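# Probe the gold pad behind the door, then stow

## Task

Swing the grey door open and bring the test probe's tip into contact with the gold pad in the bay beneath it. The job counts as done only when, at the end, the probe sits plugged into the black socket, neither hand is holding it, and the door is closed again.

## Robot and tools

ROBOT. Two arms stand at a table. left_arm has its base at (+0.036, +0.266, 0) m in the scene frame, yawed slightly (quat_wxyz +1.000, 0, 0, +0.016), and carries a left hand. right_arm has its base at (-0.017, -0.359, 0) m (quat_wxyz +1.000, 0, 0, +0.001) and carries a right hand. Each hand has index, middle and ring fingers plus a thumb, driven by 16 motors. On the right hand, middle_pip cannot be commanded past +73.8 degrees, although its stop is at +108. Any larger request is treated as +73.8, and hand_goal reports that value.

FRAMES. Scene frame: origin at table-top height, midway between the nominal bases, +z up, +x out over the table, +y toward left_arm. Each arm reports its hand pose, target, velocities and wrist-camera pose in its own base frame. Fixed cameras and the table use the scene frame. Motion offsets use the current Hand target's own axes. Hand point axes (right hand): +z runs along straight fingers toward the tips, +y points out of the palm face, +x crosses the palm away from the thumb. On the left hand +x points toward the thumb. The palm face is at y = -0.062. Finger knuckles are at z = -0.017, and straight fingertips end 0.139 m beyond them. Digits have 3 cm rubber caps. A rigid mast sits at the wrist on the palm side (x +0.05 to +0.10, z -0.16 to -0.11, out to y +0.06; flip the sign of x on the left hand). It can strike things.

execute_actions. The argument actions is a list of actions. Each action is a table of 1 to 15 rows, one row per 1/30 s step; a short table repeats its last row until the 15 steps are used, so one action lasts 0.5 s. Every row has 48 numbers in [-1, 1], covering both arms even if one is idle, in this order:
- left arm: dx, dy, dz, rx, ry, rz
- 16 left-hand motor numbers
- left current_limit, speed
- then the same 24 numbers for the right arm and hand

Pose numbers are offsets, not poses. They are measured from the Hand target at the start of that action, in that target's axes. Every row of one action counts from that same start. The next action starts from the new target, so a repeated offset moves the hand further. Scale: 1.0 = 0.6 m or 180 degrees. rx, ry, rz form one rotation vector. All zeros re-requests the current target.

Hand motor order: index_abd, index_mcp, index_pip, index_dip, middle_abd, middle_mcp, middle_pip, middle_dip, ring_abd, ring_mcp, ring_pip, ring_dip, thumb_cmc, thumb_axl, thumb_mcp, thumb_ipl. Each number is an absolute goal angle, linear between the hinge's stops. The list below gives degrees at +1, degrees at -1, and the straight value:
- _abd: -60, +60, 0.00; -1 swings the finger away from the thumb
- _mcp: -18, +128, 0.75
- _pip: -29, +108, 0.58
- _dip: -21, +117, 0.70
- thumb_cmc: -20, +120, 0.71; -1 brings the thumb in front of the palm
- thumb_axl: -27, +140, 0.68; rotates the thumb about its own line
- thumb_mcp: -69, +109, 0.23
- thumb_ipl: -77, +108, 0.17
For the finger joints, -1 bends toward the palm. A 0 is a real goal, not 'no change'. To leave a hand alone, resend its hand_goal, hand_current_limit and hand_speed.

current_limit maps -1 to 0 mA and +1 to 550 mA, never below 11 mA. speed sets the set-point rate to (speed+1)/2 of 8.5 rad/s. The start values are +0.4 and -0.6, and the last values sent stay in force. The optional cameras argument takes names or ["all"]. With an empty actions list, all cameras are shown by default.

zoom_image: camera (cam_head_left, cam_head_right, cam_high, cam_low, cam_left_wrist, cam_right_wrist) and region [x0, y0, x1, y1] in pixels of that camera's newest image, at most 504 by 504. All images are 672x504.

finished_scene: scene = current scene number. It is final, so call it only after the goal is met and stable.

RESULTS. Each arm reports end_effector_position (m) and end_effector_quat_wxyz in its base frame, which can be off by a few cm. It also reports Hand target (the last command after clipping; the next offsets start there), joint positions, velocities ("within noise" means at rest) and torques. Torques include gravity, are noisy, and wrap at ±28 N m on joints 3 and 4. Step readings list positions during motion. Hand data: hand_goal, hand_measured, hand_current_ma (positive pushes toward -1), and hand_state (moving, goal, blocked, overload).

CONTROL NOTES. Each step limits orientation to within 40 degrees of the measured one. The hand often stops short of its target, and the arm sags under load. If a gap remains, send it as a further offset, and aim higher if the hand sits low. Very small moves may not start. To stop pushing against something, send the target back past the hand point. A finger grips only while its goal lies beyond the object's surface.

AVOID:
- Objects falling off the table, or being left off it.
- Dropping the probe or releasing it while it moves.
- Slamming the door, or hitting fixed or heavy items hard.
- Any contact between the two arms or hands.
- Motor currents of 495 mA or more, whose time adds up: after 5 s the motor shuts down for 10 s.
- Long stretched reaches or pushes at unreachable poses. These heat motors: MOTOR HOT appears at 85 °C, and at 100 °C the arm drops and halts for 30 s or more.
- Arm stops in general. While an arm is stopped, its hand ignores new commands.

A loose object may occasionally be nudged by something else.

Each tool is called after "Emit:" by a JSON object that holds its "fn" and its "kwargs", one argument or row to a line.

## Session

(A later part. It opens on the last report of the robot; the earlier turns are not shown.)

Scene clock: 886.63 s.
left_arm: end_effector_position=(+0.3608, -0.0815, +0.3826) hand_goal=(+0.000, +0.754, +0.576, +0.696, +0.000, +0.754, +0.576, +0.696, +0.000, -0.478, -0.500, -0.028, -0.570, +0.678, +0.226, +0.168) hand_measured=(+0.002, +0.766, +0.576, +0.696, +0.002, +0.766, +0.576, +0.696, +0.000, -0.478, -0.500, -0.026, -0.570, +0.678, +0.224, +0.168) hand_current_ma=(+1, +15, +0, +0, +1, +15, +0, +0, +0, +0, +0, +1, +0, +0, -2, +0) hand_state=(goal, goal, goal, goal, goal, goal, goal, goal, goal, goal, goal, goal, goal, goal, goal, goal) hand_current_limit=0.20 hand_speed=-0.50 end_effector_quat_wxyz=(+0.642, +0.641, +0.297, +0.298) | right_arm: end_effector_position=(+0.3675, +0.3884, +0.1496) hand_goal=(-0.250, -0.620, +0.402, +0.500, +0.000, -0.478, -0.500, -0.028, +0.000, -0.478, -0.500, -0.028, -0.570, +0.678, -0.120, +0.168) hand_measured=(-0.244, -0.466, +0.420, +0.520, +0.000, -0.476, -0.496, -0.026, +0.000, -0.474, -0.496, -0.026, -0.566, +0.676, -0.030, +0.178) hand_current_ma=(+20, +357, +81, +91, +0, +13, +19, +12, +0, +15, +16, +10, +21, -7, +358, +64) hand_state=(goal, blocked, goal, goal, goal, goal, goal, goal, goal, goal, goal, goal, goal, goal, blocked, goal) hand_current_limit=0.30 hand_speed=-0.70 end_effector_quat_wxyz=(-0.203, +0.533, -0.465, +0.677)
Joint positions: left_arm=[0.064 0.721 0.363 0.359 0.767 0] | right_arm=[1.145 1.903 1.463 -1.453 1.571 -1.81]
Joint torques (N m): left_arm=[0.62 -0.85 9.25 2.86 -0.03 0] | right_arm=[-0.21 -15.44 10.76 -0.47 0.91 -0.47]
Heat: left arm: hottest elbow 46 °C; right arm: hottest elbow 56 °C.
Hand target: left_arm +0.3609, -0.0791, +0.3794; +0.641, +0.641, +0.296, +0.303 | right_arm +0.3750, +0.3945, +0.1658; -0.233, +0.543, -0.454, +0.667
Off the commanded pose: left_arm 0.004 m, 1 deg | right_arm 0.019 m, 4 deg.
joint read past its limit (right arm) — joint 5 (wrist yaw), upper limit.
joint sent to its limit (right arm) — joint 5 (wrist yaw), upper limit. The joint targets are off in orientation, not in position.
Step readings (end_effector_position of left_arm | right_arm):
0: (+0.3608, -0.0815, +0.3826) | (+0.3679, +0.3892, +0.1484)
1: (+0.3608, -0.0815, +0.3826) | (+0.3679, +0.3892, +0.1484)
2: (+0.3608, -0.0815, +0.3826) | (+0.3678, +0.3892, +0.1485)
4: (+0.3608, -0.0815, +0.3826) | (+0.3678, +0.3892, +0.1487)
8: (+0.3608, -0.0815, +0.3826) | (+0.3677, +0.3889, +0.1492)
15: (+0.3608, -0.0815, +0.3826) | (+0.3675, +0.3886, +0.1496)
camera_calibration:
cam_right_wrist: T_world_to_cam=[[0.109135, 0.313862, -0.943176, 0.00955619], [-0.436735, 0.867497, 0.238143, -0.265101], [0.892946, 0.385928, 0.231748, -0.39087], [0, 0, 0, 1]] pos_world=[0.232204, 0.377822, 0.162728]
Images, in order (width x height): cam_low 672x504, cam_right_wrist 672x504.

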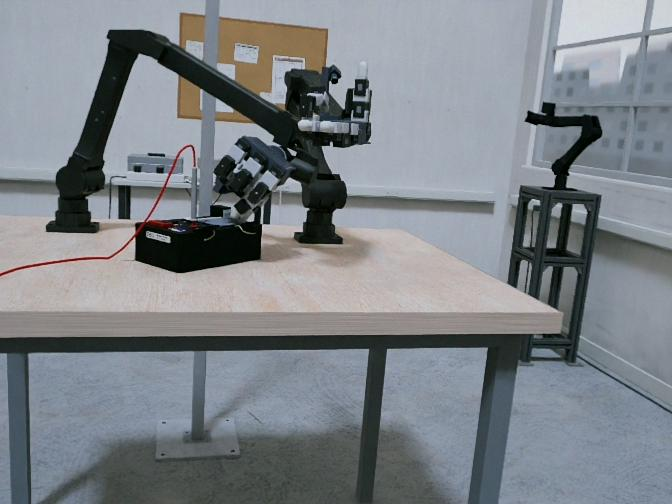

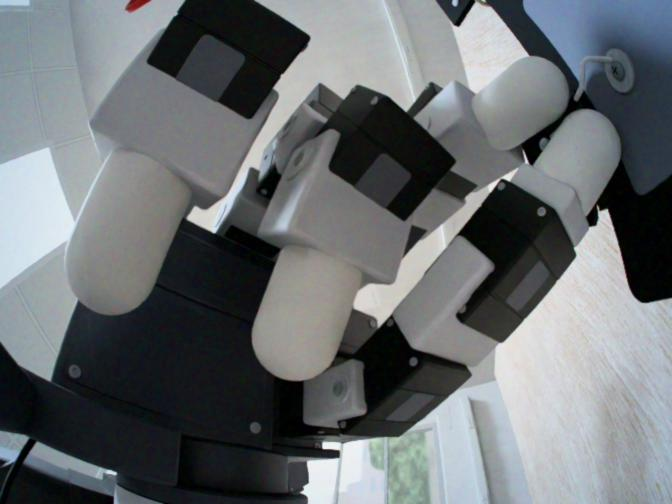

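Emit:
{"fn": "execute_actions", "kwargs": {
  "actions": [
    [[0,0,0,0,0,0, 0,0.754,0.576,0.696, 0,0.754,0.576,0.696, 0,-0.479,-0.5,-0.029, -0.571,0.678,0.225,0.168, 0.2,-0.5, 0.0155,-0.016,-0.005,0,0,0, -0.25,-0.62,0.401,0.5, 0,-0.479,-0.5,-0.029, 0,-0.479,-0.5,-0.029, -0.571,0.678,-0.12,0.168, 0.3,-0.7]]
  ],
  "cameras": ["cam_low","cam_right_wrist"]
}}

Emit:
{"fn": "zoom_image", "kwargs": {
  "camera": "cam_low",
  "region": [195, 150, 265, 230]
}}

Emit:
{"fn": "zoom_image", "kwargs": {
  "camera": "cam_right_wrist",
  "region": [400, 0, 672, 240]
}}

Scene clock: 894.53 s.
left_arm: end_effector_position=(+0.3608, -0.0815, +0.3826) hand_goal=(+0.000, +0.754, +0.576, +0.696, +0.000, +0.754, +0.576, +0.696, +0.000, -0.478, -0.500, -0.028, -0.570, +0.678, +0.226, +0.168) hand_measured=(+0.002, +0.766, +0.576, +0.696, +0.002, +0.766, +0.576, +0.696, +0.000, -0.478, -0.500, -0.026, -0.570, +0.678, +0.224, +0.168) hand_current_ma=(+1, +15, +0, +0, +1, +15, +0, +0, +0, +0, +0, +1, +0, +0, -2, +0) hand_state=(goal, goal, goal, goal, goal, goal, goal, goal, goal, goal, goal, goal, goal, goal, goal, goal) hand_current_limit=0.20 hand_speed=-0.50 end_effector_quat_wxyz=(+0.642, +0.641, +0.297, +0.298) | right_arm: end_effector_position=(+0.3663, +0.3862, +0.1556) hand_goal=(-0.250, -0.620, +0.402, +0.500, +0.000, -0.478, -0.500, -0.028, +0.000, -0.478, -0.500, -0.028, -0.570, +0.678, -0.120, +0.168) hand_measured=(-0.252, -0.504, +0.420, +0.520, +0.000, -0.476, -0.496, -0.026, +0.000, -0.474, -0.496, -0.026, -0.552, +0.680, -0.030, +0.180) hand_current_ma=(-4, +357, +84, +91, +0, +13, +19, +12, +0, +15, +16, +10, +81, +9, +358, +79) hand_state=(goal, blocked, goal, goal, goal, goal, goal, goal, goal, goal, goal, goal, goal, goal, blocked, goal) hand_current_limit=0.30 hand_speed=-0.70 end_effector_quat_wxyz=(-0.201, +0.535, -0.464, +0.677)
Joint positions: left_arm=[0.064 0.721 0.363 0.359 0.767 0] | right_arm=[1.145 1.891 1.463 -1.461 1.569 -1.821]
Joint torques (N m): left_arm=[0.62 -0.85 9.25 2.88 -0.03 0] | right_arm=[0.03 -16.67 10.61 -0.49 1.04 -0.45]
Heat: left arm: hottest elbow 46 °C; right arm: hottest elbow 55 °C.
Hand target: left_arm +0.3609, -0.0791, +0.3794; +0.641, +0.641, +0.296, +0.303 | right_arm +0.3711, +0.3927, +0.1789; -0.233, +0.543, -0.454, +0.667
Off the commanded pose: left_arm 0.004 m, 1 deg | right_arm 0.025 m, 4 deg.
joint sent to its limit (right arm) — joint 5 (wrist yaw), upper limit. The joint targets are off in orientation, not in position.
Step readings (end_effector_position of left_arm | right_arm):
0: (+0.3608, -0.0815, +0.3826) | (+0.3675, +0.3884, +0.1496)
1: (+0.3608, -0.0815, +0.3826) | (+0.3675, +0.3884, +0.1496)
2: (+0.3608, -0.0815, +0.3826) | (+0.3674, +0.3883, +0.1496)
4: (+0.3608, -0.0815, +0.3826) | (+0.3673, +0.3880, +0.1499)
8: (+0.3608, -0.0815, +0.3826) | (+0.3669, +0.3872, +0.1519)
15: (+0.3608, -0.0815, +0.3826) | (+0.3664, +0.3863, +0.1554)
camera_calibration:
cam_right_wrist: T_world_to_cam=[[0.105165, 0.308154, -0.945506, 0.0200265], [-0.435342, 0.869099, 0.23483, -0.265698], [0.894102, 0.386923, 0.225551, -0.390202], [0, 0, 0, 1]] pos_world=[0.231104, 0.375724, 0.169339]
Images, in order (width x height): cam_low 672x504, cam_right_wrist 672x504.

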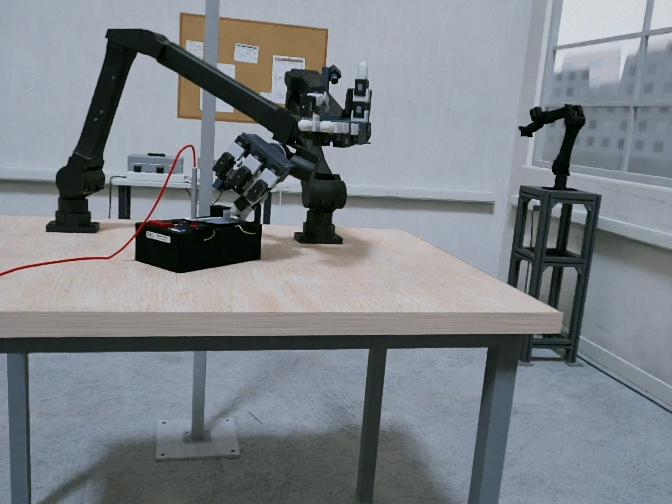

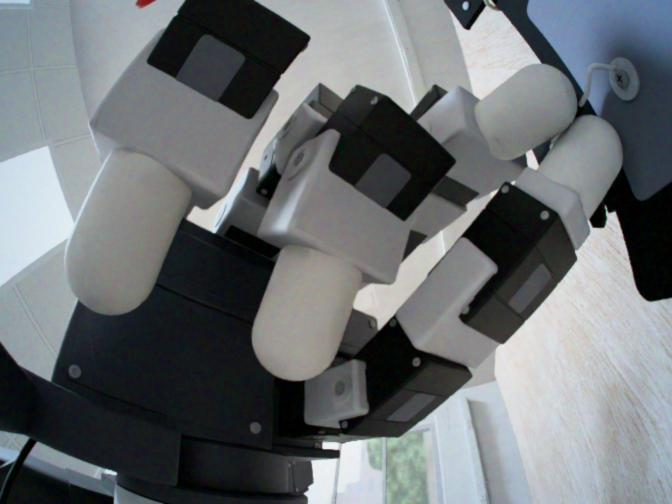

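Scaled by 6.300 from the camera's 672x504 image, which has a finer 960x720 frame.

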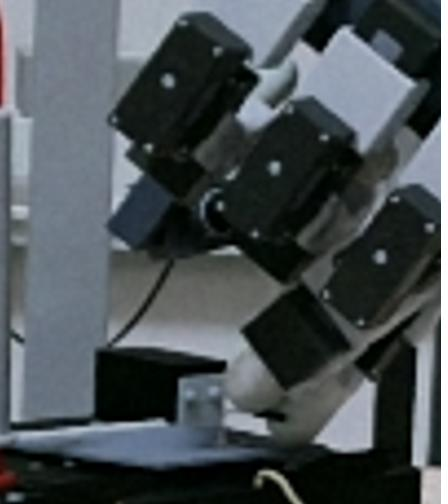

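Scaled by 1.853 from the camera's 672x504 image, which has a finer 960x720 frame.

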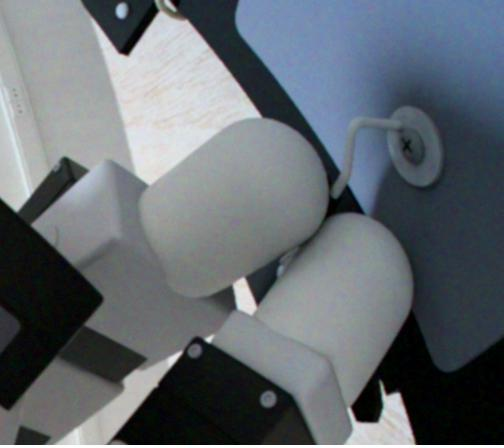

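Emit:
{"fn": "execute_actions", "kwargs": {
  "actions": [
    [[0,0,0,0,0,0, 0,0.754,0.576,0.696, 0,0.754,0.576,0.696, 0,-0.479,-0.5,-0.029, -0.571,0.678,0.225,0.168, 0.2,-0.5, 0.009,-0.012,-0.003,0,0,0.02, -0.25,-0.66,0.401,0.5, 0,-0.479,-0.5,-0.029, 0,-0.479,-0.5,-0.029, -0.571,0.678,-0.16,0.168, 0.4,-0.7]]
  ],
  "cameras": ["cam_low","cam_right_wrist"]
}}

Emit:
{"fn": "zoom_image", "kwargs": {
  "camera": "cam_low",
  "region": [195, 150, 265, 230]
}}

Emit:
{"fn": "zoom_image", "kwargs": {
  "camera": "cam_right_wrist",
  "region": [400, 0, 672, 240]
}}

Scene clock: 905.97 s.
left_arm: end_effector_position=(+0.3608, -0.0815, +0.3826) hand_goal=(+0.000, +0.754, +0.576, +0.696, +0.000, +0.754, +0.576, +0.696, +0.000, -0.478, -0.500, -0.028, -0.570, +0.678, +0.226, +0.168) hand_measured=(+0.002, +0.766, +0.576, +0.696, +0.002, +0.766, +0.576, +0.696, +0.000, -0.478, -0.500, -0.026, -0.570, +0.678, +0.224, +0.168) hand_current_ma=(+1, +15, +0, +0, +1, +15, +0, +0, +0, +0, +0, +1, +0, +0, -2, +0) hand_state=(goal, goal, goal, goal, goal, goal, goal, goal, goal, goal, goal, goal, goal, goal, goal, goal) hand_current_limit=0.20 hand_speed=-0.50 end_effector_quat_wxyz=(+0.642, +0.641, +0.297, +0.298) | right_arm: end_effector_position=(+0.3663, +0.3862, +0.1556) hand_goal=(-0.250, -0.660, +0.402, +0.500, +0.000, -0.478, -0.500, -0.028, +0.000, -0.478, -0.500, -0.028, -0.570, +0.678, -0.160, +0.168) hand_measured=(-0.252, -0.506, +0.422, +0.520, +0.000, -0.476, -0.496, -0.026, +0.000, -0.474, -0.496, -0.026, -0.552, +0.680, -0.030, +0.180) hand_current_ma=(-4, +385, +91, +91, +0, +13, +19, +12, +0, +15, +16, +10, +81, +9, +385, +80) hand_state=(goal, blocked, goal, goal, goal, goal, goal, goal, goal, goal, goal, goal, goal, goal, blocked, goal) hand_current_limit=0.40 hand_speed=-0.70 end_effector_quat_wxyz=(-0.201, +0.535, -0.464, +0.677)
Joint positions: left_arm=[0.064 0.721 0.363 0.359 0.767 0] | right_arm=[1.145 1.891 1.463 -1.461 1.569 -1.821]
Joint torques (N m): left_arm=[0.62 -0.91 9.24 2.86 -0.03 0] | right_arm=[0.03 -14.62 7.53 -0.08 1.01 -0.28]
Heat: left arm: hottest elbow 46 °C; right arm: hottest elbow 54 °C.
Hand target: left_arm +0.3609, -0.0791, +0.3794; +0.641, +0.641, +0.296, +0.303 | right_arm +0.3663, +0.3862, +0.1556; -0.201, +0.535, -0.464, +0.677 (last step not sent: back at the drive's target)
Off the commanded pose: left_arm 0.004 m, 1 deg | right_arm 0.033 m, 7 deg.
Step readings (end_effector_position of left_arm | right_arm):
0: (+0.3608, -0.0815, +0.3826) | (+0.3663, +0.3862, +0.1556)
1: (+0.3608, -0.0815, +0.3826) | (+0.3663, +0.3862, +0.1556) HELD (not all sent) right_arm
2: (+0.3608, -0.0815, +0.3826) | (+0.3663, +0.3862, +0.1556) HELD (not all sent) right_arm
4: (+0.3608, -0.0815, +0.3826) | (+0.3663, +0.3862, +0.1556) HELD (not all sent) right_arm
8: (+0.3608, -0.0815, +0.3826) | (+0.3663, +0.3862, +0.1556) HELD (not all sent) right_arm
15: (+0.3608, -0.0815, +0.3826) | (+0.3663, +0.3862, +0.1556) HELD (not all sent) right_arm
HELD (not all sent) right_arm: steps 1 to 15.
pose unreachable (right arm): on one or more control steps of this call, first in action 0 (counted from 0), this arm could not follow its commanded pose, so it was not sent that pose on those steps. It may still have moved: this result reports where it is.
cause: moving toward the commanded pose would bring a part of the arm too close to another arm (a part of this arm just beyond joint 4 (wrist pitch) and a part of the left arm just beyond its joint 6 (wrist roll), at the place that arm is still heading or pushing toward).
camera_calibration:
cam_right_wrist: T_world_to_cam=[[0.105165, 0.308154, -0.945506, 0.0200265], [-0.435342, 0.869099, 0.23483, -0.265698], [0.894102, 0.386923, 0.225551, -0.390202], [0, 0, 0, 1]] pos_world=[0.231104, 0.375724, 0.169339]
Images, in order (width x height): cam_low 672x504, cam_right_wrist 672x504.

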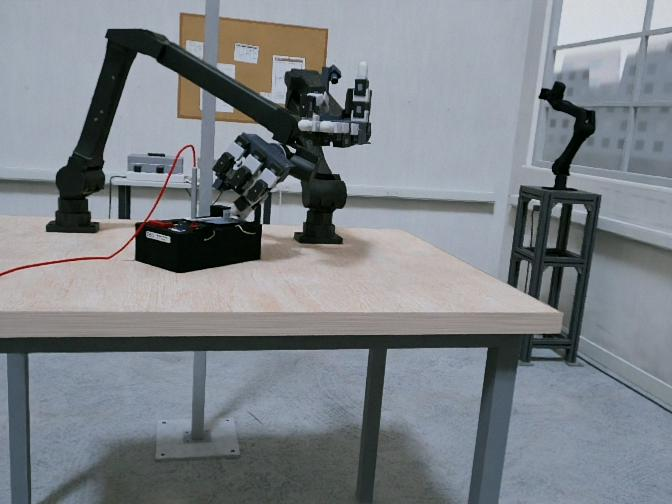

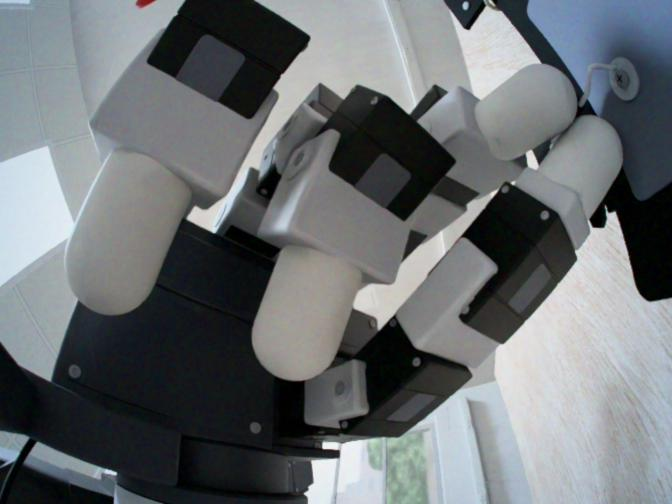

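Scaled by 6.300 from the camera's 672x504 image, which has a finer 960x720 frame.

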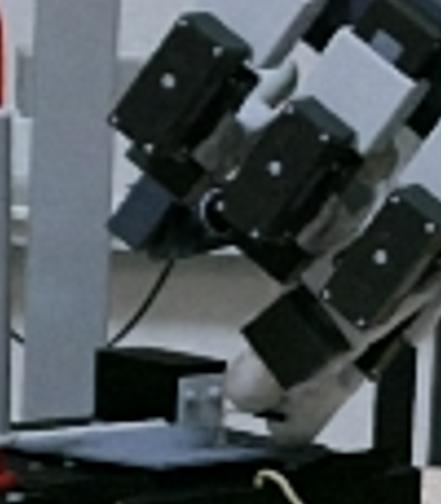

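Scaled by 1.853 from the camera's 672x504 image, which has a finer 960x720 frame.

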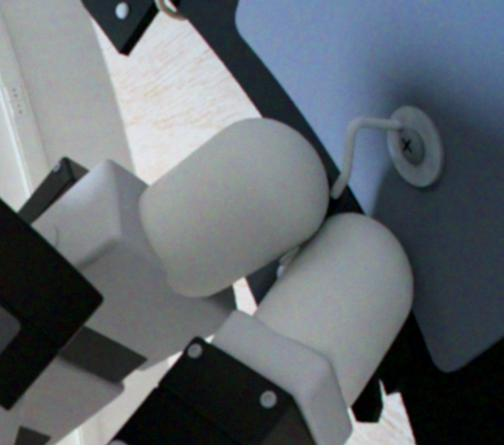

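Emit:
{"fn": "execute_actions", "kwargs": {
  "actions": [
    [[0.09,0.017,-0.075,0,0,0, 0,0.754,0.576,0.696, 0,0.754,0.576,0.696, 0,-0.479,-0.5,-0.029, -0.571,0.678,0.225,0.168, 0.2,-0.5, 0,0,0,0,0,0, -0.25,-0.66,0.401,0.5, 0,-0.479,-0.5,-0.029, 0,-0.479,-0.5,-0.029, -0.571,0.678,-0.16,0.168, 0.4,-0.7]],
    [[0.09,0.017,-0.075,0,0,0, 0,0.754,0.576,0.696, 0,0.754,0.576,0.696, 0,-0.479,-0.5,-0.029, -0.571,0.678,0.225,0.168, 0.2,-0.5, 0.018,-0.03,-0.003,0,0,0.02, -0.25,-0.66,0.401,0.5, 0,-0.479,-0.5,-0.029, 0,-0.479,-0.5,-0.029, -0.571,0.678,-0.16,0.168, 0.4,-0.7]]
  ],
  "cameras": ["cam_low","cam_right_wrist","cam_high"]
}}

Emit:
{"fn": "zoom_image", "kwargs": {
  "camera": "cam_low",
  "region": [195, 150, 265, 230]
}}

Emit:
{"fn": "zoom_image", "kwargs": {
  "camera": "cam_high",
  "region": [370, 100, 500, 230]
}}

Emit:
{"fn": "zoom_image", "kwargs": {
  "camera": "cam_right_wrist",
  "region": [400, 0, 672, 240]
}}

Scene clock: 915.20 s.
left_arm: end_effector_position=(+0.3555, +0.0572, +0.3736) hand_goal=(+0.000, +0.754, +0.576, +0.696, +0.000, +0.754, +0.576, +0.696, +0.000, -0.478, -0.500, -0.028, -0.570, +0.678, +0.226, +0.168) hand_measured=(+0.000, +0.766, +0.576, +0.696, +0.000, +0.766, +0.576, +0.696, +0.000, -0.478, -0.500, -0.026, -0.570, +0.678, +0.224, +0.168) hand_current_ma=(+0, +15, +0, +0, +0, +15, +0, +0, +0, +0, +0, +1, +0, +0, -1, +0) hand_state=(goal, goal, goal, goal, goal, goal, goal, goal, goal, goal, goal, goal, goal, goal, goal, goal) hand_current_limit=0.20 hand_speed=-0.50 end_effector_quat_wxyz=(+0.644, +0.637, +0.318, +0.281) | right_arm: end_effector_position=(+0.3656, +0.3850, +0.1665) hand_goal=(-0.250, -0.660, +0.402, +0.500, +0.000, -0.478, -0.500, -0.028, +0.000, -0.478, -0.500, -0.028, -0.570, +0.678, -0.160, +0.168) hand_measured=(-0.252, -0.506, +0.422, +0.520, +0.000, -0.476, -0.496, -0.026, +0.000, -0.474, -0.496, -0.026, -0.552, +0.680, -0.030, +0.182) hand_current_ma=(-5, +385, +94, +91, +0, +13, +19, +12, +0, +15, +16, +10, +81, +9, +385, +83) hand_state=(goal, blocked, blocked, goal, goal, goal, goal, goal, goal, goal, goal, goal, goal, goal, blocked, goal) hand_current_limit=0.40 hand_speed=-0.70 end_effector_quat_wxyz=(-0.209, +0.529, -0.471, +0.674)
Joint positions: left_arm=[0.631 0.893 0.427 0.41 1.326 0.003] | right_arm=[1.145 1.866 1.461 -1.461 1.567 -1.819]
Joint torques (N m): left_arm=[-0.03 -1.85 14.19 2.43 0.03 -0.07] | right_arm=[0.03 -16.15 7.84 0.24 1.02 -0.16]
Heat: left arm: hottest elbow 47 °C; right arm: hottest elbow 54 °C.
Hand target: left_arm +0.3610, +0.0614, +0.4002; +0.641, +0.641, +0.296, +0.303 | right_arm +0.3650, +0.3876, +0.1765; -0.222, +0.520, -0.480, +0.671
Off the commanded pose: left_arm 0.028 m, 4 deg | right_arm 0.010 m, 2 deg.
Step readings (end_effector_position of left_arm | right_arm):
0: (+0.3608, -0.0815, +0.3826) | (+0.3663, +0.3862, +0.1556)
1: (+0.3604, -0.0819, +0.3824) | (+0.3663, +0.3862, +0.1556)
2: (+0.3579, -0.0814, +0.3823) | (+0.3663, +0.3862, +0.1556)
4: (+0.3543, -0.0704, +0.3822) | (+0.3663, +0.3862, +0.1556)
8: (+0.3552, -0.0252, +0.3788) | (+0.3663, +0.3862, +0.1556)
15: (+0.3592, -0.0115, +0.3668) | (+0.3663, +0.3862, +0.1556)
16: (+0.3587, -0.0120, +0.3666) | (+0.3663, +0.3862, +0.1556)
17: (+0.3558, -0.0117, +0.3667) | (+0.3663, +0.3862, +0.1556)
19: (+0.3515, -0.0009, +0.3661) | (+0.3663, +0.3862, +0.1558)
23: (+0.3537, +0.0457, +0.3676) | (+0.3658, +0.3854, +0.1594)
30: (+0.3565, +0.0582, +0.3720) | (+0.3656, +0.3850, +0.1665)
camera_calibration:
cam_right_wrist: T_world_to_cam=[[0.113226, 0.330167, -0.937107, 0.0180934], [-0.436717, 0.863715, 0.251543, -0.2678], [0.892445, 0.380769, 0.241985, -0.391288], [0, 0, 0, 1]] pos_world=[0.230201, 0.37432, 0.179004]
Images, in order (width x height): cam_high 672x504, cam_low 672x504, cam_right_wrist 672x504.

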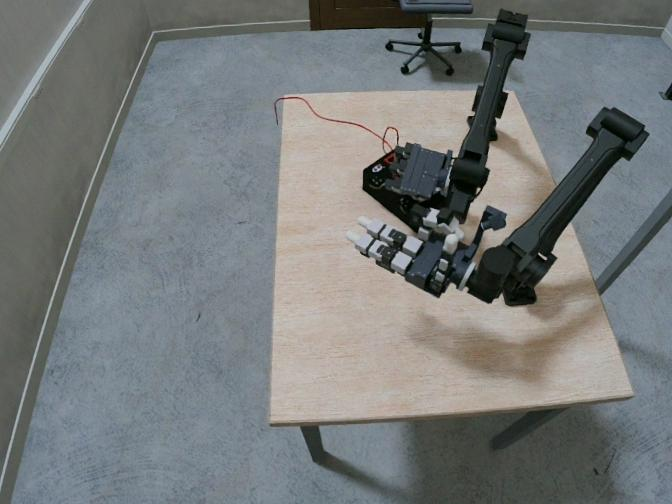

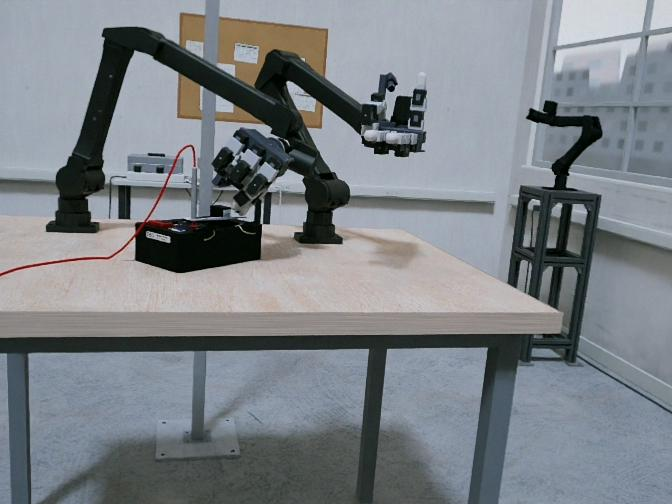

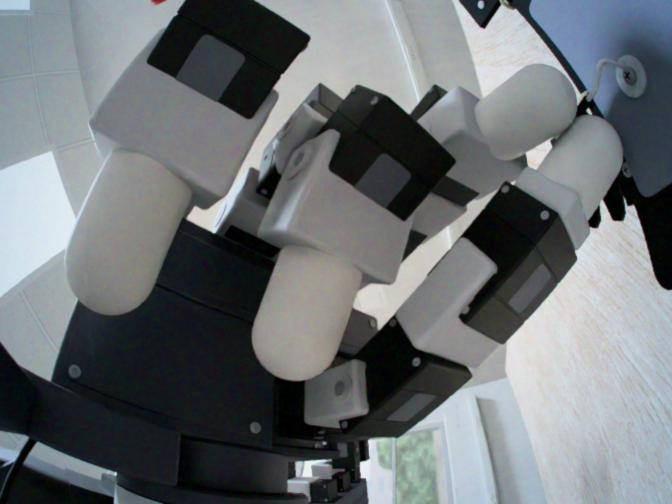

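Scaled by 6.300 from the camera's 672x504 image, which has a finer 960x720 frame.

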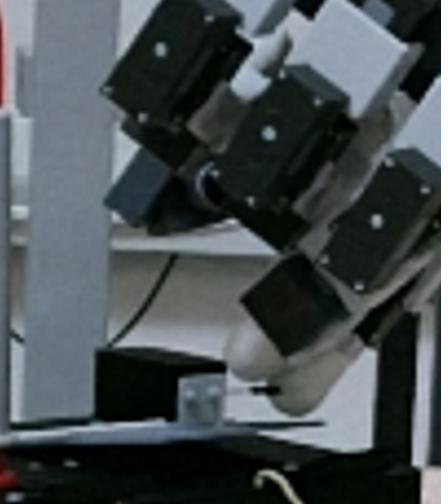

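Scaled by 3.877 from the camera's 672x504 image, which has a finer 960x720 frame.

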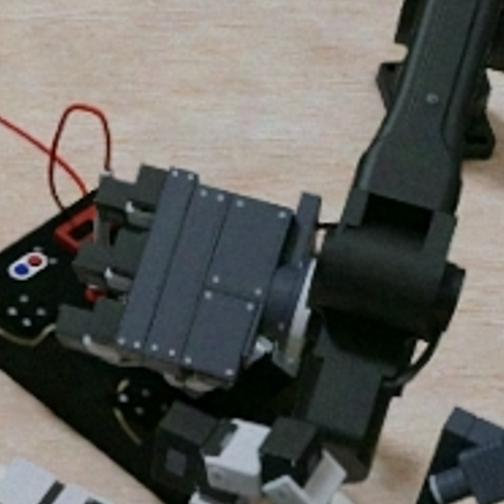

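Scaled by 1.853 from the camera's 672x504 image, which has a finer 960x720 frame.

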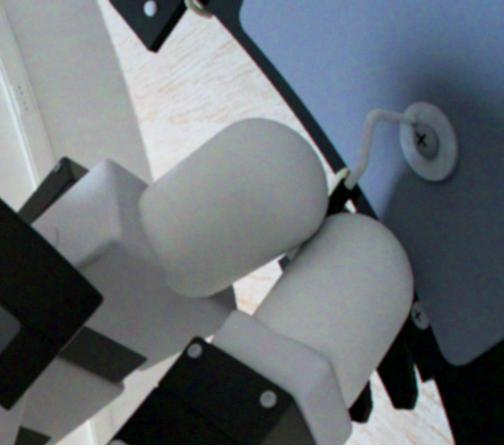

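Emit:
{"fn": "execute_actions", "kwargs": {
  "actions": [
    [[0,0,0,0,0,0, 0,0.754,0.576,0.696, 0,0.754,0.576,0.696, 0,-0.479,-0.5,-0.029, -0.571,0.678,0.225,0.168, 0.2,-0.5, 0.0507,-0.0217,-0.0105,0,0,0.0556, -0.25,-0.66,0.401,0.5, 0,-0.479,-0.5,-0.029, 0,-0.479,-0.5,-0.029, -0.571,0.678,-0.16,0.168, 0.4,-0.7]]
  ],
  "cameras": ["cam_low","cam_right_wrist"]
}}

Emit:
{"fn": "zoom_image", "kwargs": {
  "camera": "cam_low",
  "region": [195, 150, 265, 230]
}}

Emit:
{"fn": "zoom_image", "kwargs": {
  "camera": "cam_right_wrist",
  "region": [400, 0, 672, 240]
}}

Scene clock: 927.10 s.
left_arm: end_effector_position=(+0.3553, +0.0571, +0.3743) hand_goal=(+0.000, +0.754, +0.576, +0.696, +0.000, +0.754, +0.576, +0.696, +0.000, -0.478, -0.500, -0.028, -0.570, +0.678, +0.226, +0.168) hand_measured=(+0.000, +0.766, +0.576, +0.696, +0.000, +0.766, +0.576, +0.696, +0.000, -0.478, -0.500, -0.026, -0.570, +0.678, +0.224, +0.168) hand_current_ma=(+0, +15, +0, +0, +0, +15, +0, +0, +0, +0, +0, +1, +0, +0, -1, +0) hand_state=(goal, goal, goal, goal, goal, goal, goal, goal, goal, goal, goal, goal, goal, goal, goal, goal) hand_current_limit=0.20 hand_speed=-0.50 end_effector_quat_wxyz=(+0.643, +0.637, +0.316, +0.283) | right_arm: end_effector_position=(+0.3523, +0.3672, +0.2008) hand_goal=(-0.250, -0.660, +0.402, +0.500, +0.000, -0.478, -0.500, -0.028, +0.000, -0.478, -0.500, -0.028, -0.570, +0.678, -0.160, +0.168) hand_measured=(-0.260, -0.566, +0.422, +0.514, +0.000, -0.476, -0.496, -0.026, +0.000, -0.474, -0.496, -0.026, -0.524, +0.690, -0.046, +0.184) hand_current_ma=(-39, +385, +92, +66, +0, +13, +19, +12, +0, +15, +16, +10, +220, +64, +385, +98) hand_state=(goal, blocked, goal, goal, goal, goal, goal, goal, goal, goal, goal, goal, blocked, goal, blocked, goal) hand_current_limit=0.40 hand_speed=-0.70 end_effector_quat_wxyz=(-0.273, +0.486, -0.517, +0.649)
Joint positions: left_arm=[0.631 0.894 0.427 0.418 1.326 0.003] | right_arm=[1.154 1.717 1.361 -1.421 1.563 -1.723]
Joint velocities: left_arm=[0.005 0.015 -0.046 -0.007 0.051 -0.051] | right_arm=[within noise]
Joint torques (N m): left_arm=[-0.03 -2.26 14.13 2.22 0.02 -0.12] | right_arm=[0.21 -13.33 8.13 0.53 1.03 -0.08]
Heat: left arm: hottest elbow 52 °C; right arm: hottest elbow 54 °C.
Hand target: left_arm +0.3610, +0.0614, +0.4002; +0.641, +0.641, +0.296, +0.303 | right_arm +0.3509, +0.3716, +0.2026; -0.279, +0.476, -0.524, +0.649
Off the commanded pose: left_arm 0.027 m, 3 deg | right_arm 0.005 m, 2 deg.
Step readings (end_effector_position of left_arm | right_arm):
0: (+0.3555, +0.0572, +0.3737) | (+0.3656, +0.3850, +0.1665)
1: (+0.3555, +0.0572, +0.3737) | (+0.3655, +0.3848, +0.1663)
2: (+0.3555, +0.0572, +0.3737) | (+0.3650, +0.3838, +0.1661)
4: (+0.3555, +0.0572, +0.3739) | (+0.3619, +0.3794, +0.1668)
8: (+0.3553, +0.0571, +0.3742) | (+0.3543, +0.3706, +0.1848)
15: (+0.3553, +0.0571, +0.3743) | (+0.3527, +0.3682, +0.2030)
camera_calibration:
cam_right_wrist: T_world_to_cam=[[0.175387, 0.48547, -0.85648, -0.0374988], [-0.465403, 0.807504, 0.362406, -0.258419], [0.867548, 0.335047, 0.367565, -0.38061], [0, 0, 0, 1]] pos_world=[0.216505, 0.354401, 0.201435]
Images, in order (width x height): cam_low 672x504, cam_right_wrist 672x504.

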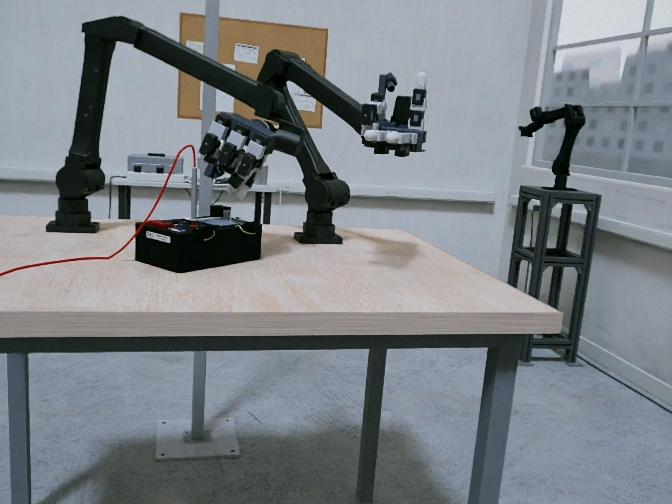

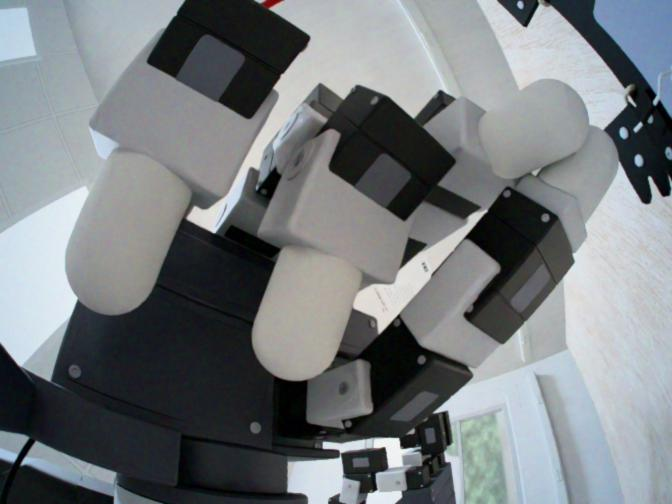

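Scaled by 6.300 from the camera's 672x504 image, which has a finer 960x720 frame.

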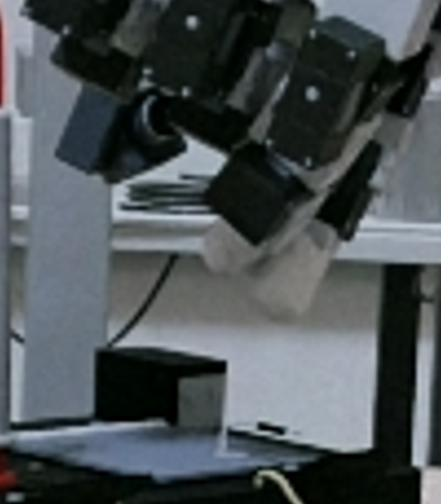

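Scaled by 1.853 from the camera's 672x504 image, which has a finer 960x720 frame.

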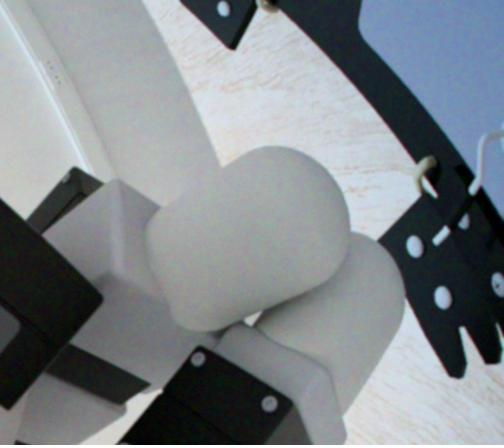

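Emit:
{"fn": "execute_actions", "kwargs": {
  "actions": [
    [[0,0,0,0,0,0, 0,0.754,0.576,0.696, 0,0.754,0.576,0.696, 0,-0.479,-0.5,-0.029, -0.571,0.678,0.225,0.168, 0.2,-0.5, 0,0,0,0,0,0, -0.25,-0.233,0.401,0.58, 0,-0.479,-0.5,-0.029, 0,-0.479,-0.5,-0.029, -0.44,0.44,0.03,0.168, 0.4,-0.4]],
    [[0,0,0,0,0,0, 0,0.754,0.576,0.696, 0,0.754,0.576,0.696, 0,-0.479,-0.5,-0.029, -0.571,0.678,0.225,0.168, 0.2,-0.5, -0.0613,0.0275,0.0212,0,0,-0.0756, -0.25,-0.233,0.401,0.58, 0,-0.479,-0.5,-0.029, 0,-0.479,-0.5,-0.029, -0.44,0.44,0.03,0.168, 0.4,-0.4]],
    [[0,0,0,0,0,0, 0,0.754,0.576,0.696, 0,0.754,0.576,0.696, 0,-0.479,-0.5,-0.029, -0.571,0.678,0.225,0.168, 0.2,-0.5, -0.009,0.0143,0,0,0,0, -0.25,-0.233,0.401,0.58, 0,-0.479,-0.5,-0.029, 0,-0.479,-0.5,-0.029, -0.44,0.44,0.03,0.168, 0.4,-0.4]]
  ],
  "cameras": ["cam_low","cam_right_wrist"]
}}

Emit:
{"fn": "zoom_image", "kwargs": {
  "camera": "cam_low",
  "region": [195, 150, 265, 230]
}}

Emit:
{"fn": "zoom_image", "kwargs": {
  "camera": "cam_right_wrist",
  "region": [400, 0, 672, 240]
}}

Scene clock: 983.23 s.
left_arm: end_effector_position=(+0.3553, +0.0571, +0.3743) hand_goal=(+0.000, +0.754, +0.576, +0.696, +0.000, +0.754, +0.576, +0.696, +0.000, -0.478, -0.500, -0.028, -0.570, +0.678, +0.226, +0.168) hand_measured=(+0.000, +0.766, +0.576, +0.696, +0.000, +0.766, +0.576, +0.696, +0.000, -0.478, -0.500, -0.026, -0.570, +0.678, +0.224, +0.168) hand_current_ma=(+0, +15, +0, +0, +0, +15, +0, +0, +0, +0, +0, +1, +0, +0, -1, +0) hand_state=(goal, goal, goal, goal, goal, goal, goal, goal, goal, goal, goal, goal, goal, goal, goal, goal) hand_current_limit=0.20 hand_speed=-0.50 end_effector_quat_wxyz=(+0.643, +0.637, +0.316, +0.283) | right_arm: end_effector_position=(+0.3655, +0.3877, +0.1658) hand_goal=(-0.250, -0.232, +0.402, +0.580, +0.000, -0.478, -0.500, -0.028, +0.000, -0.478, -0.500, -0.028, -0.440, +0.440, +0.030, +0.168) hand_measured=(-0.250, -0.240, +0.404, +0.578, +0.000, -0.476, -0.496, -0.026, +0.000, -0.474, -0.496, -0.026, -0.438, +0.442, +0.030, +0.170) hand_current_ma=(+2, -36, +9, -12, +0, +13, +19, +12, +0, +15, +16, +10, +7, +12, -1, +16) hand_state=(goal, goal, goal, goal, goal, goal, goal, goal, goal, goal, goal, goal, goal, goal, goal, goal) hand_current_limit=0.40 hand_speed=-0.40 end_effector_quat_wxyz=(-0.202, +0.535, -0.463, +0.677)
Joint positions: left_arm=[0.631 0.894 0.427 0.418 1.326 0.003] | right_arm=[1.147 1.879 1.475 -1.474 1.569 -1.831]
Joint torques (N m): left_arm=[-0.09 -2.26 14.12 2.24 0.02 -0.12] | right_arm=[-0.5 -12.57 10.51 0.06 1.02 -0.39]
Heat: left arm: hottest elbow 63 °C; right arm: hottest elbow 51 °C.
Hand target: left_arm +0.3610, +0.0614, +0.4003; +0.641, +0.641, +0.296, +0.303 | right_arm +0.3745, +0.3932, +0.1649; -0.201, +0.535, -0.464, +0.677
Off the commanded pose: left_arm 0.027 m, 3 deg | right_arm 0.011 m, 0 deg.
joint sent to its limit (right arm) — joint 5 (wrist yaw), upper limit. The joint targets still meet the commanded pose.
Step readings (end_effector_position of left_arm | right_arm):
0: (+0.3553, +0.0571, +0.3743) | (+0.3523, +0.3673, +0.2008)
1: (+0.3553, +0.0571, +0.3743) | (+0.3523, +0.3673, +0.2008)
2: (+0.3553, +0.0571, +0.3743) | (+0.3523, +0.3673, +0.2008)
4: (+0.3553, +0.0571, +0.3743) | (+0.3523, +0.3674, +0.2008)
8: (+0.3553, +0.0571, +0.3743) | (+0.3524, +0.3675, +0.2008)
15: (+0.3553, +0.0571, +0.3743) | (+0.3525, +0.3676, +0.2008)
16: (+0.3553, +0.0571, +0.3743) | (+0.3525, +0.3676, +0.2008)
17: (+0.3553, +0.0571, +0.3743) | (+0.3526, +0.3678, +0.2005)
19: (+0.3553, +0.0571, +0.3743) | (+0.3546, +0.3719, +0.1987)
23: (+0.3553, +0.0571, +0.3743) | (+0.3630, +0.3882, +0.1822)
30: (+0.3553, +0.0571, +0.3743) | (+0.3641, +0.3864, +0.1626)
31: (+0.3553, +0.0571, +0.3743) | (+0.3643, +0.3864, +0.1635)
32: (+0.3553, +0.0571, +0.3743) | (+0.3649, +0.3868, +0.1645)
34: (+0.3553, +0.0571, +0.3743) | (+0.3654, +0.3875, +0.1655)
38: (+0.3553, +0.0571, +0.3743) | (+0.3655, +0.3877, +0.1658)
45: (+0.3553, +0.0571, +0.3743) | (+0.3655, +0.3877, +0.1658)
camera_calibration:
cam_right_wrist: T_world_to_cam=[[0.104344, 0.309248, -0.94524, 0.0291132], [-0.43755, 0.867779, 0.235605, -0.268614], [0.89312, 0.389005, 0.225859, -0.392867], [0, 0, 0, 1]] pos_world=[0.230307, 0.376922, 0.179538]
Images, in order (width x height): cam_low 672x504, cam_right_wrist 672x504.

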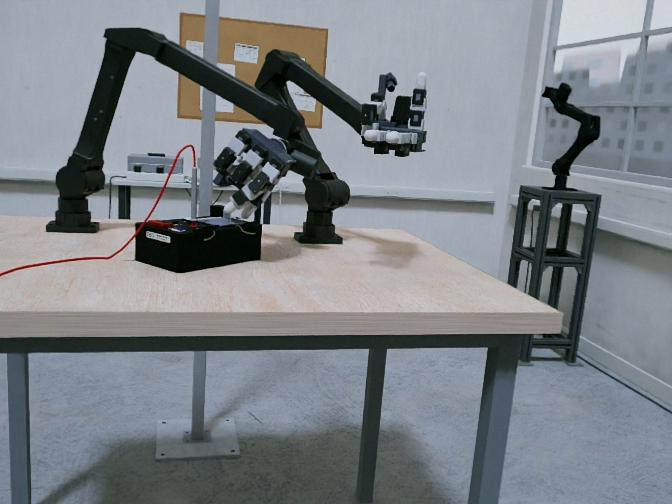

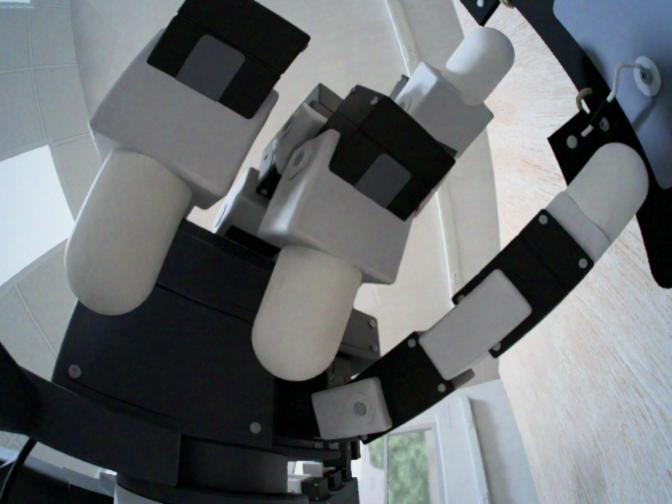

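Scaled by 6.300 from the camera's 672x504 image, which has a finer 960x720 frame.

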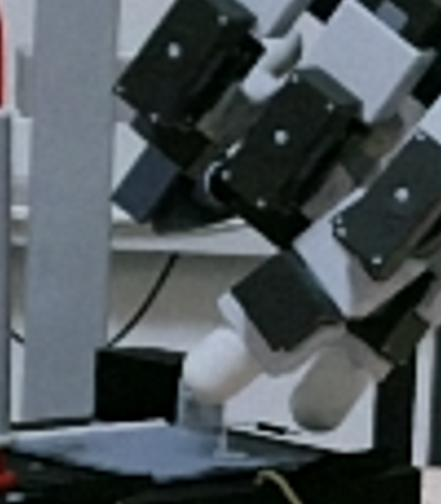

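Scaled by 1.853 from the camera's 672x504 image, which has a finer 960x720 frame.

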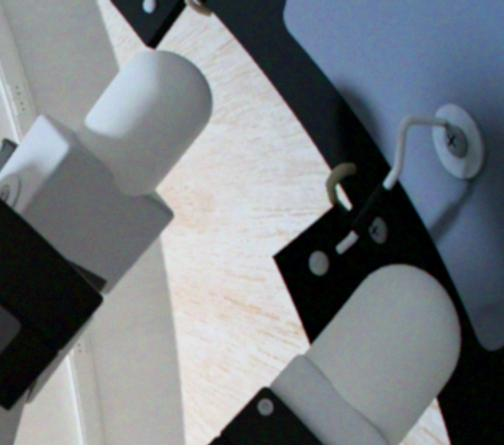

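Emit:
{"fn": "execute_actions", "kwargs": {
  "actions": [
    [[0,0,0,0,0,0, 0,0.754,0.576,0.696, 0,0.754,0.576,0.696, 0,-0.479,-0.5,-0.029, -0.571,0.678,0.225,0.168, 0.2,-0.5, -0.0195,0.0305,0,0,0,0, -0.25,-0.233,0.401,0.58, 0,-0.479,-0.5,-0.029, 0,-0.479,-0.5,-0.029, -0.5,0.44,0.03,0.168, 0.4,-0.4]]
  ],
  "cameras": ["cam_low","cam_right_wrist"]
}}

Emit:
{"fn": "zoom_image", "kwargs": {
  "camera": "cam_right_wrist",
  "region": [400, 0, 672, 240]
}}

Scene clock: 990.70 s.
left_arm: end_effector_position=(+0.3553, +0.0571, +0.3743) hand_goal=(+0.000, +0.754, +0.576, +0.696, +0.000, +0.754, +0.576, +0.696, +0.000, -0.478, -0.500, -0.028, -0.570, +0.678, +0.226, +0.168) hand_measured=(+0.000, +0.766, +0.576, +0.696, +0.000, +0.766, +0.576, +0.696, +0.000, -0.478, -0.500, -0.026, -0.570, +0.678, +0.224, +0.168) hand_current_ma=(+0, +15, +0, +0, +0, +15, +0, +0, +0, +0, +0, +1, +0, +0, -1, +0) hand_state=(goal, goal, goal, goal, goal, goal, goal, goal, goal, goal, goal, goal, goal, goal, goal, goal) hand_current_limit=0.20 hand_speed=-0.50 end_effector_quat_wxyz=(+0.643, +0.637, +0.316, +0.283) | right_arm: end_effector_position=(+0.3675, +0.3921, +0.1519) hand_goal=(-0.250, -0.232, +0.402, +0.580, +0.000, -0.478, -0.500, -0.028, +0.000, -0.478, -0.500, -0.028, -0.500, +0.440, +0.030, +0.168) hand_measured=(-0.250, -0.240, +0.404, +0.578, +0.000, -0.476, -0.496, -0.026, +0.000, -0.474, -0.496, -0.026, -0.496, +0.442, +0.030, +0.170) hand_current_ma=(+2, -36, +9, -12, +0, +13, +19, +12, +0, +15, +16, +10, +13, +10, +0, +13) hand_state=(goal, goal, goal, goal, goal, goal, goal, goal, goal, goal, goal, goal, goal, goal, goal, goal) hand_current_limit=0.40 hand_speed=-0.40 end_effector_quat_wxyz=(-0.202, +0.535, -0.463, +0.677)
Joint positions: left_arm=[0.631 0.894 0.427 0.418 1.326 0.003] | right_arm=[1.147 1.905 1.475 -1.447 1.569 -1.831]
Joint torques (N m): left_arm=[-0.03 -2.2 14.12 2.22 0.02 -0.12] | right_arm=[-0.56 -12.51 8.57 0.09 1.04 -0.23]
Heat: left arm: hottest elbow 64 °C; right arm: hottest elbow 52 °C.
Hand target: left_arm +0.3610, +0.0614, +0.4003; +0.641, +0.641, +0.296, +0.303 | right_arm +0.3745, +0.3932, +0.1432; -0.201, +0.535, -0.464, +0.677
Off the commanded pose: left_arm 0.027 m, 3 deg | right_arm 0.011 m, 0 deg.
joint sent to its limit (right arm) — joint 5 (wrist yaw), upper limit. The joint targets still meet the commanded pose.
Step readings (end_effector_position of left_arm | right_arm):
0: (+0.3553, +0.0571, +0.3743) | (+0.3655, +0.3877, +0.1658)
1: (+0.3553, +0.0571, +0.3743) | (+0.3655, +0.3877, +0.1658)
2: (+0.3553, +0.0571, +0.3743) | (+0.3656, +0.3878, +0.1655)
4: (+0.3553, +0.0571, +0.3743) | (+0.3659, +0.3885, +0.1640)
8: (+0.3553, +0.0571, +0.3743) | (+0.3667, +0.3904, +0.1573)
15: (+0.3553, +0.0571, +0.3743) | (+0.3674, +0.3918, +0.1520)
camera_calibration:
cam_right_wrist: T_world_to_cam=[[0.104533, 0.309559, -0.945117, 0.0142529], [-0.437555, 0.86772, 0.235814, -0.268206], [0.893095, 0.38889, 0.226154, -0.393185], [0, 0, 0, 1]] pos_world=[0.232307, 0.381222, 0.165638]
Images, in order (width x height): cam_low 672x504, cam_right_wrist 672x504.

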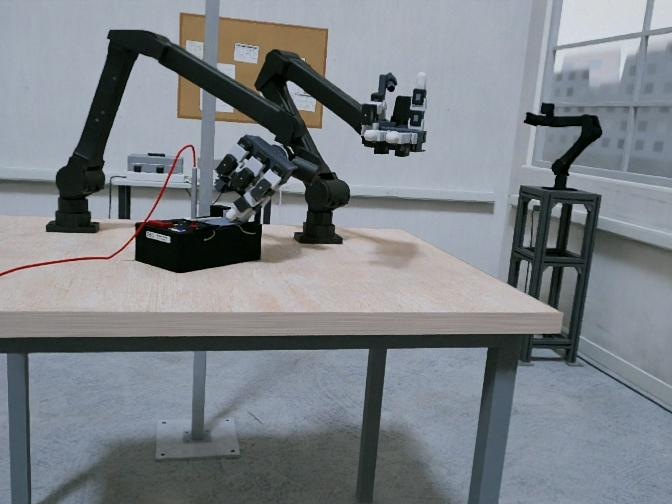

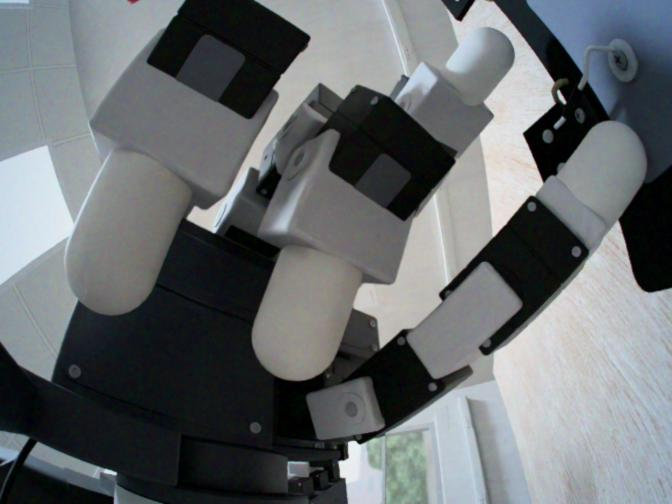

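Scaled by 1.853 from the camera's 672x504 image, which has a finer 960x720 frame.

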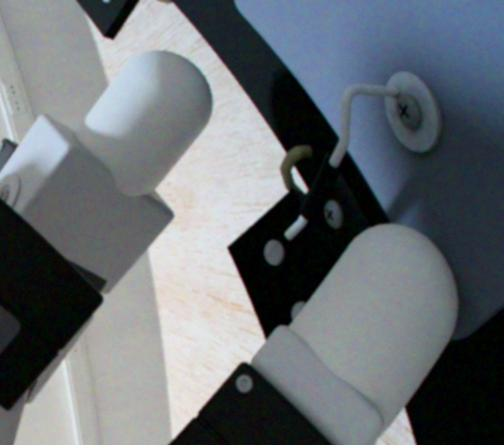

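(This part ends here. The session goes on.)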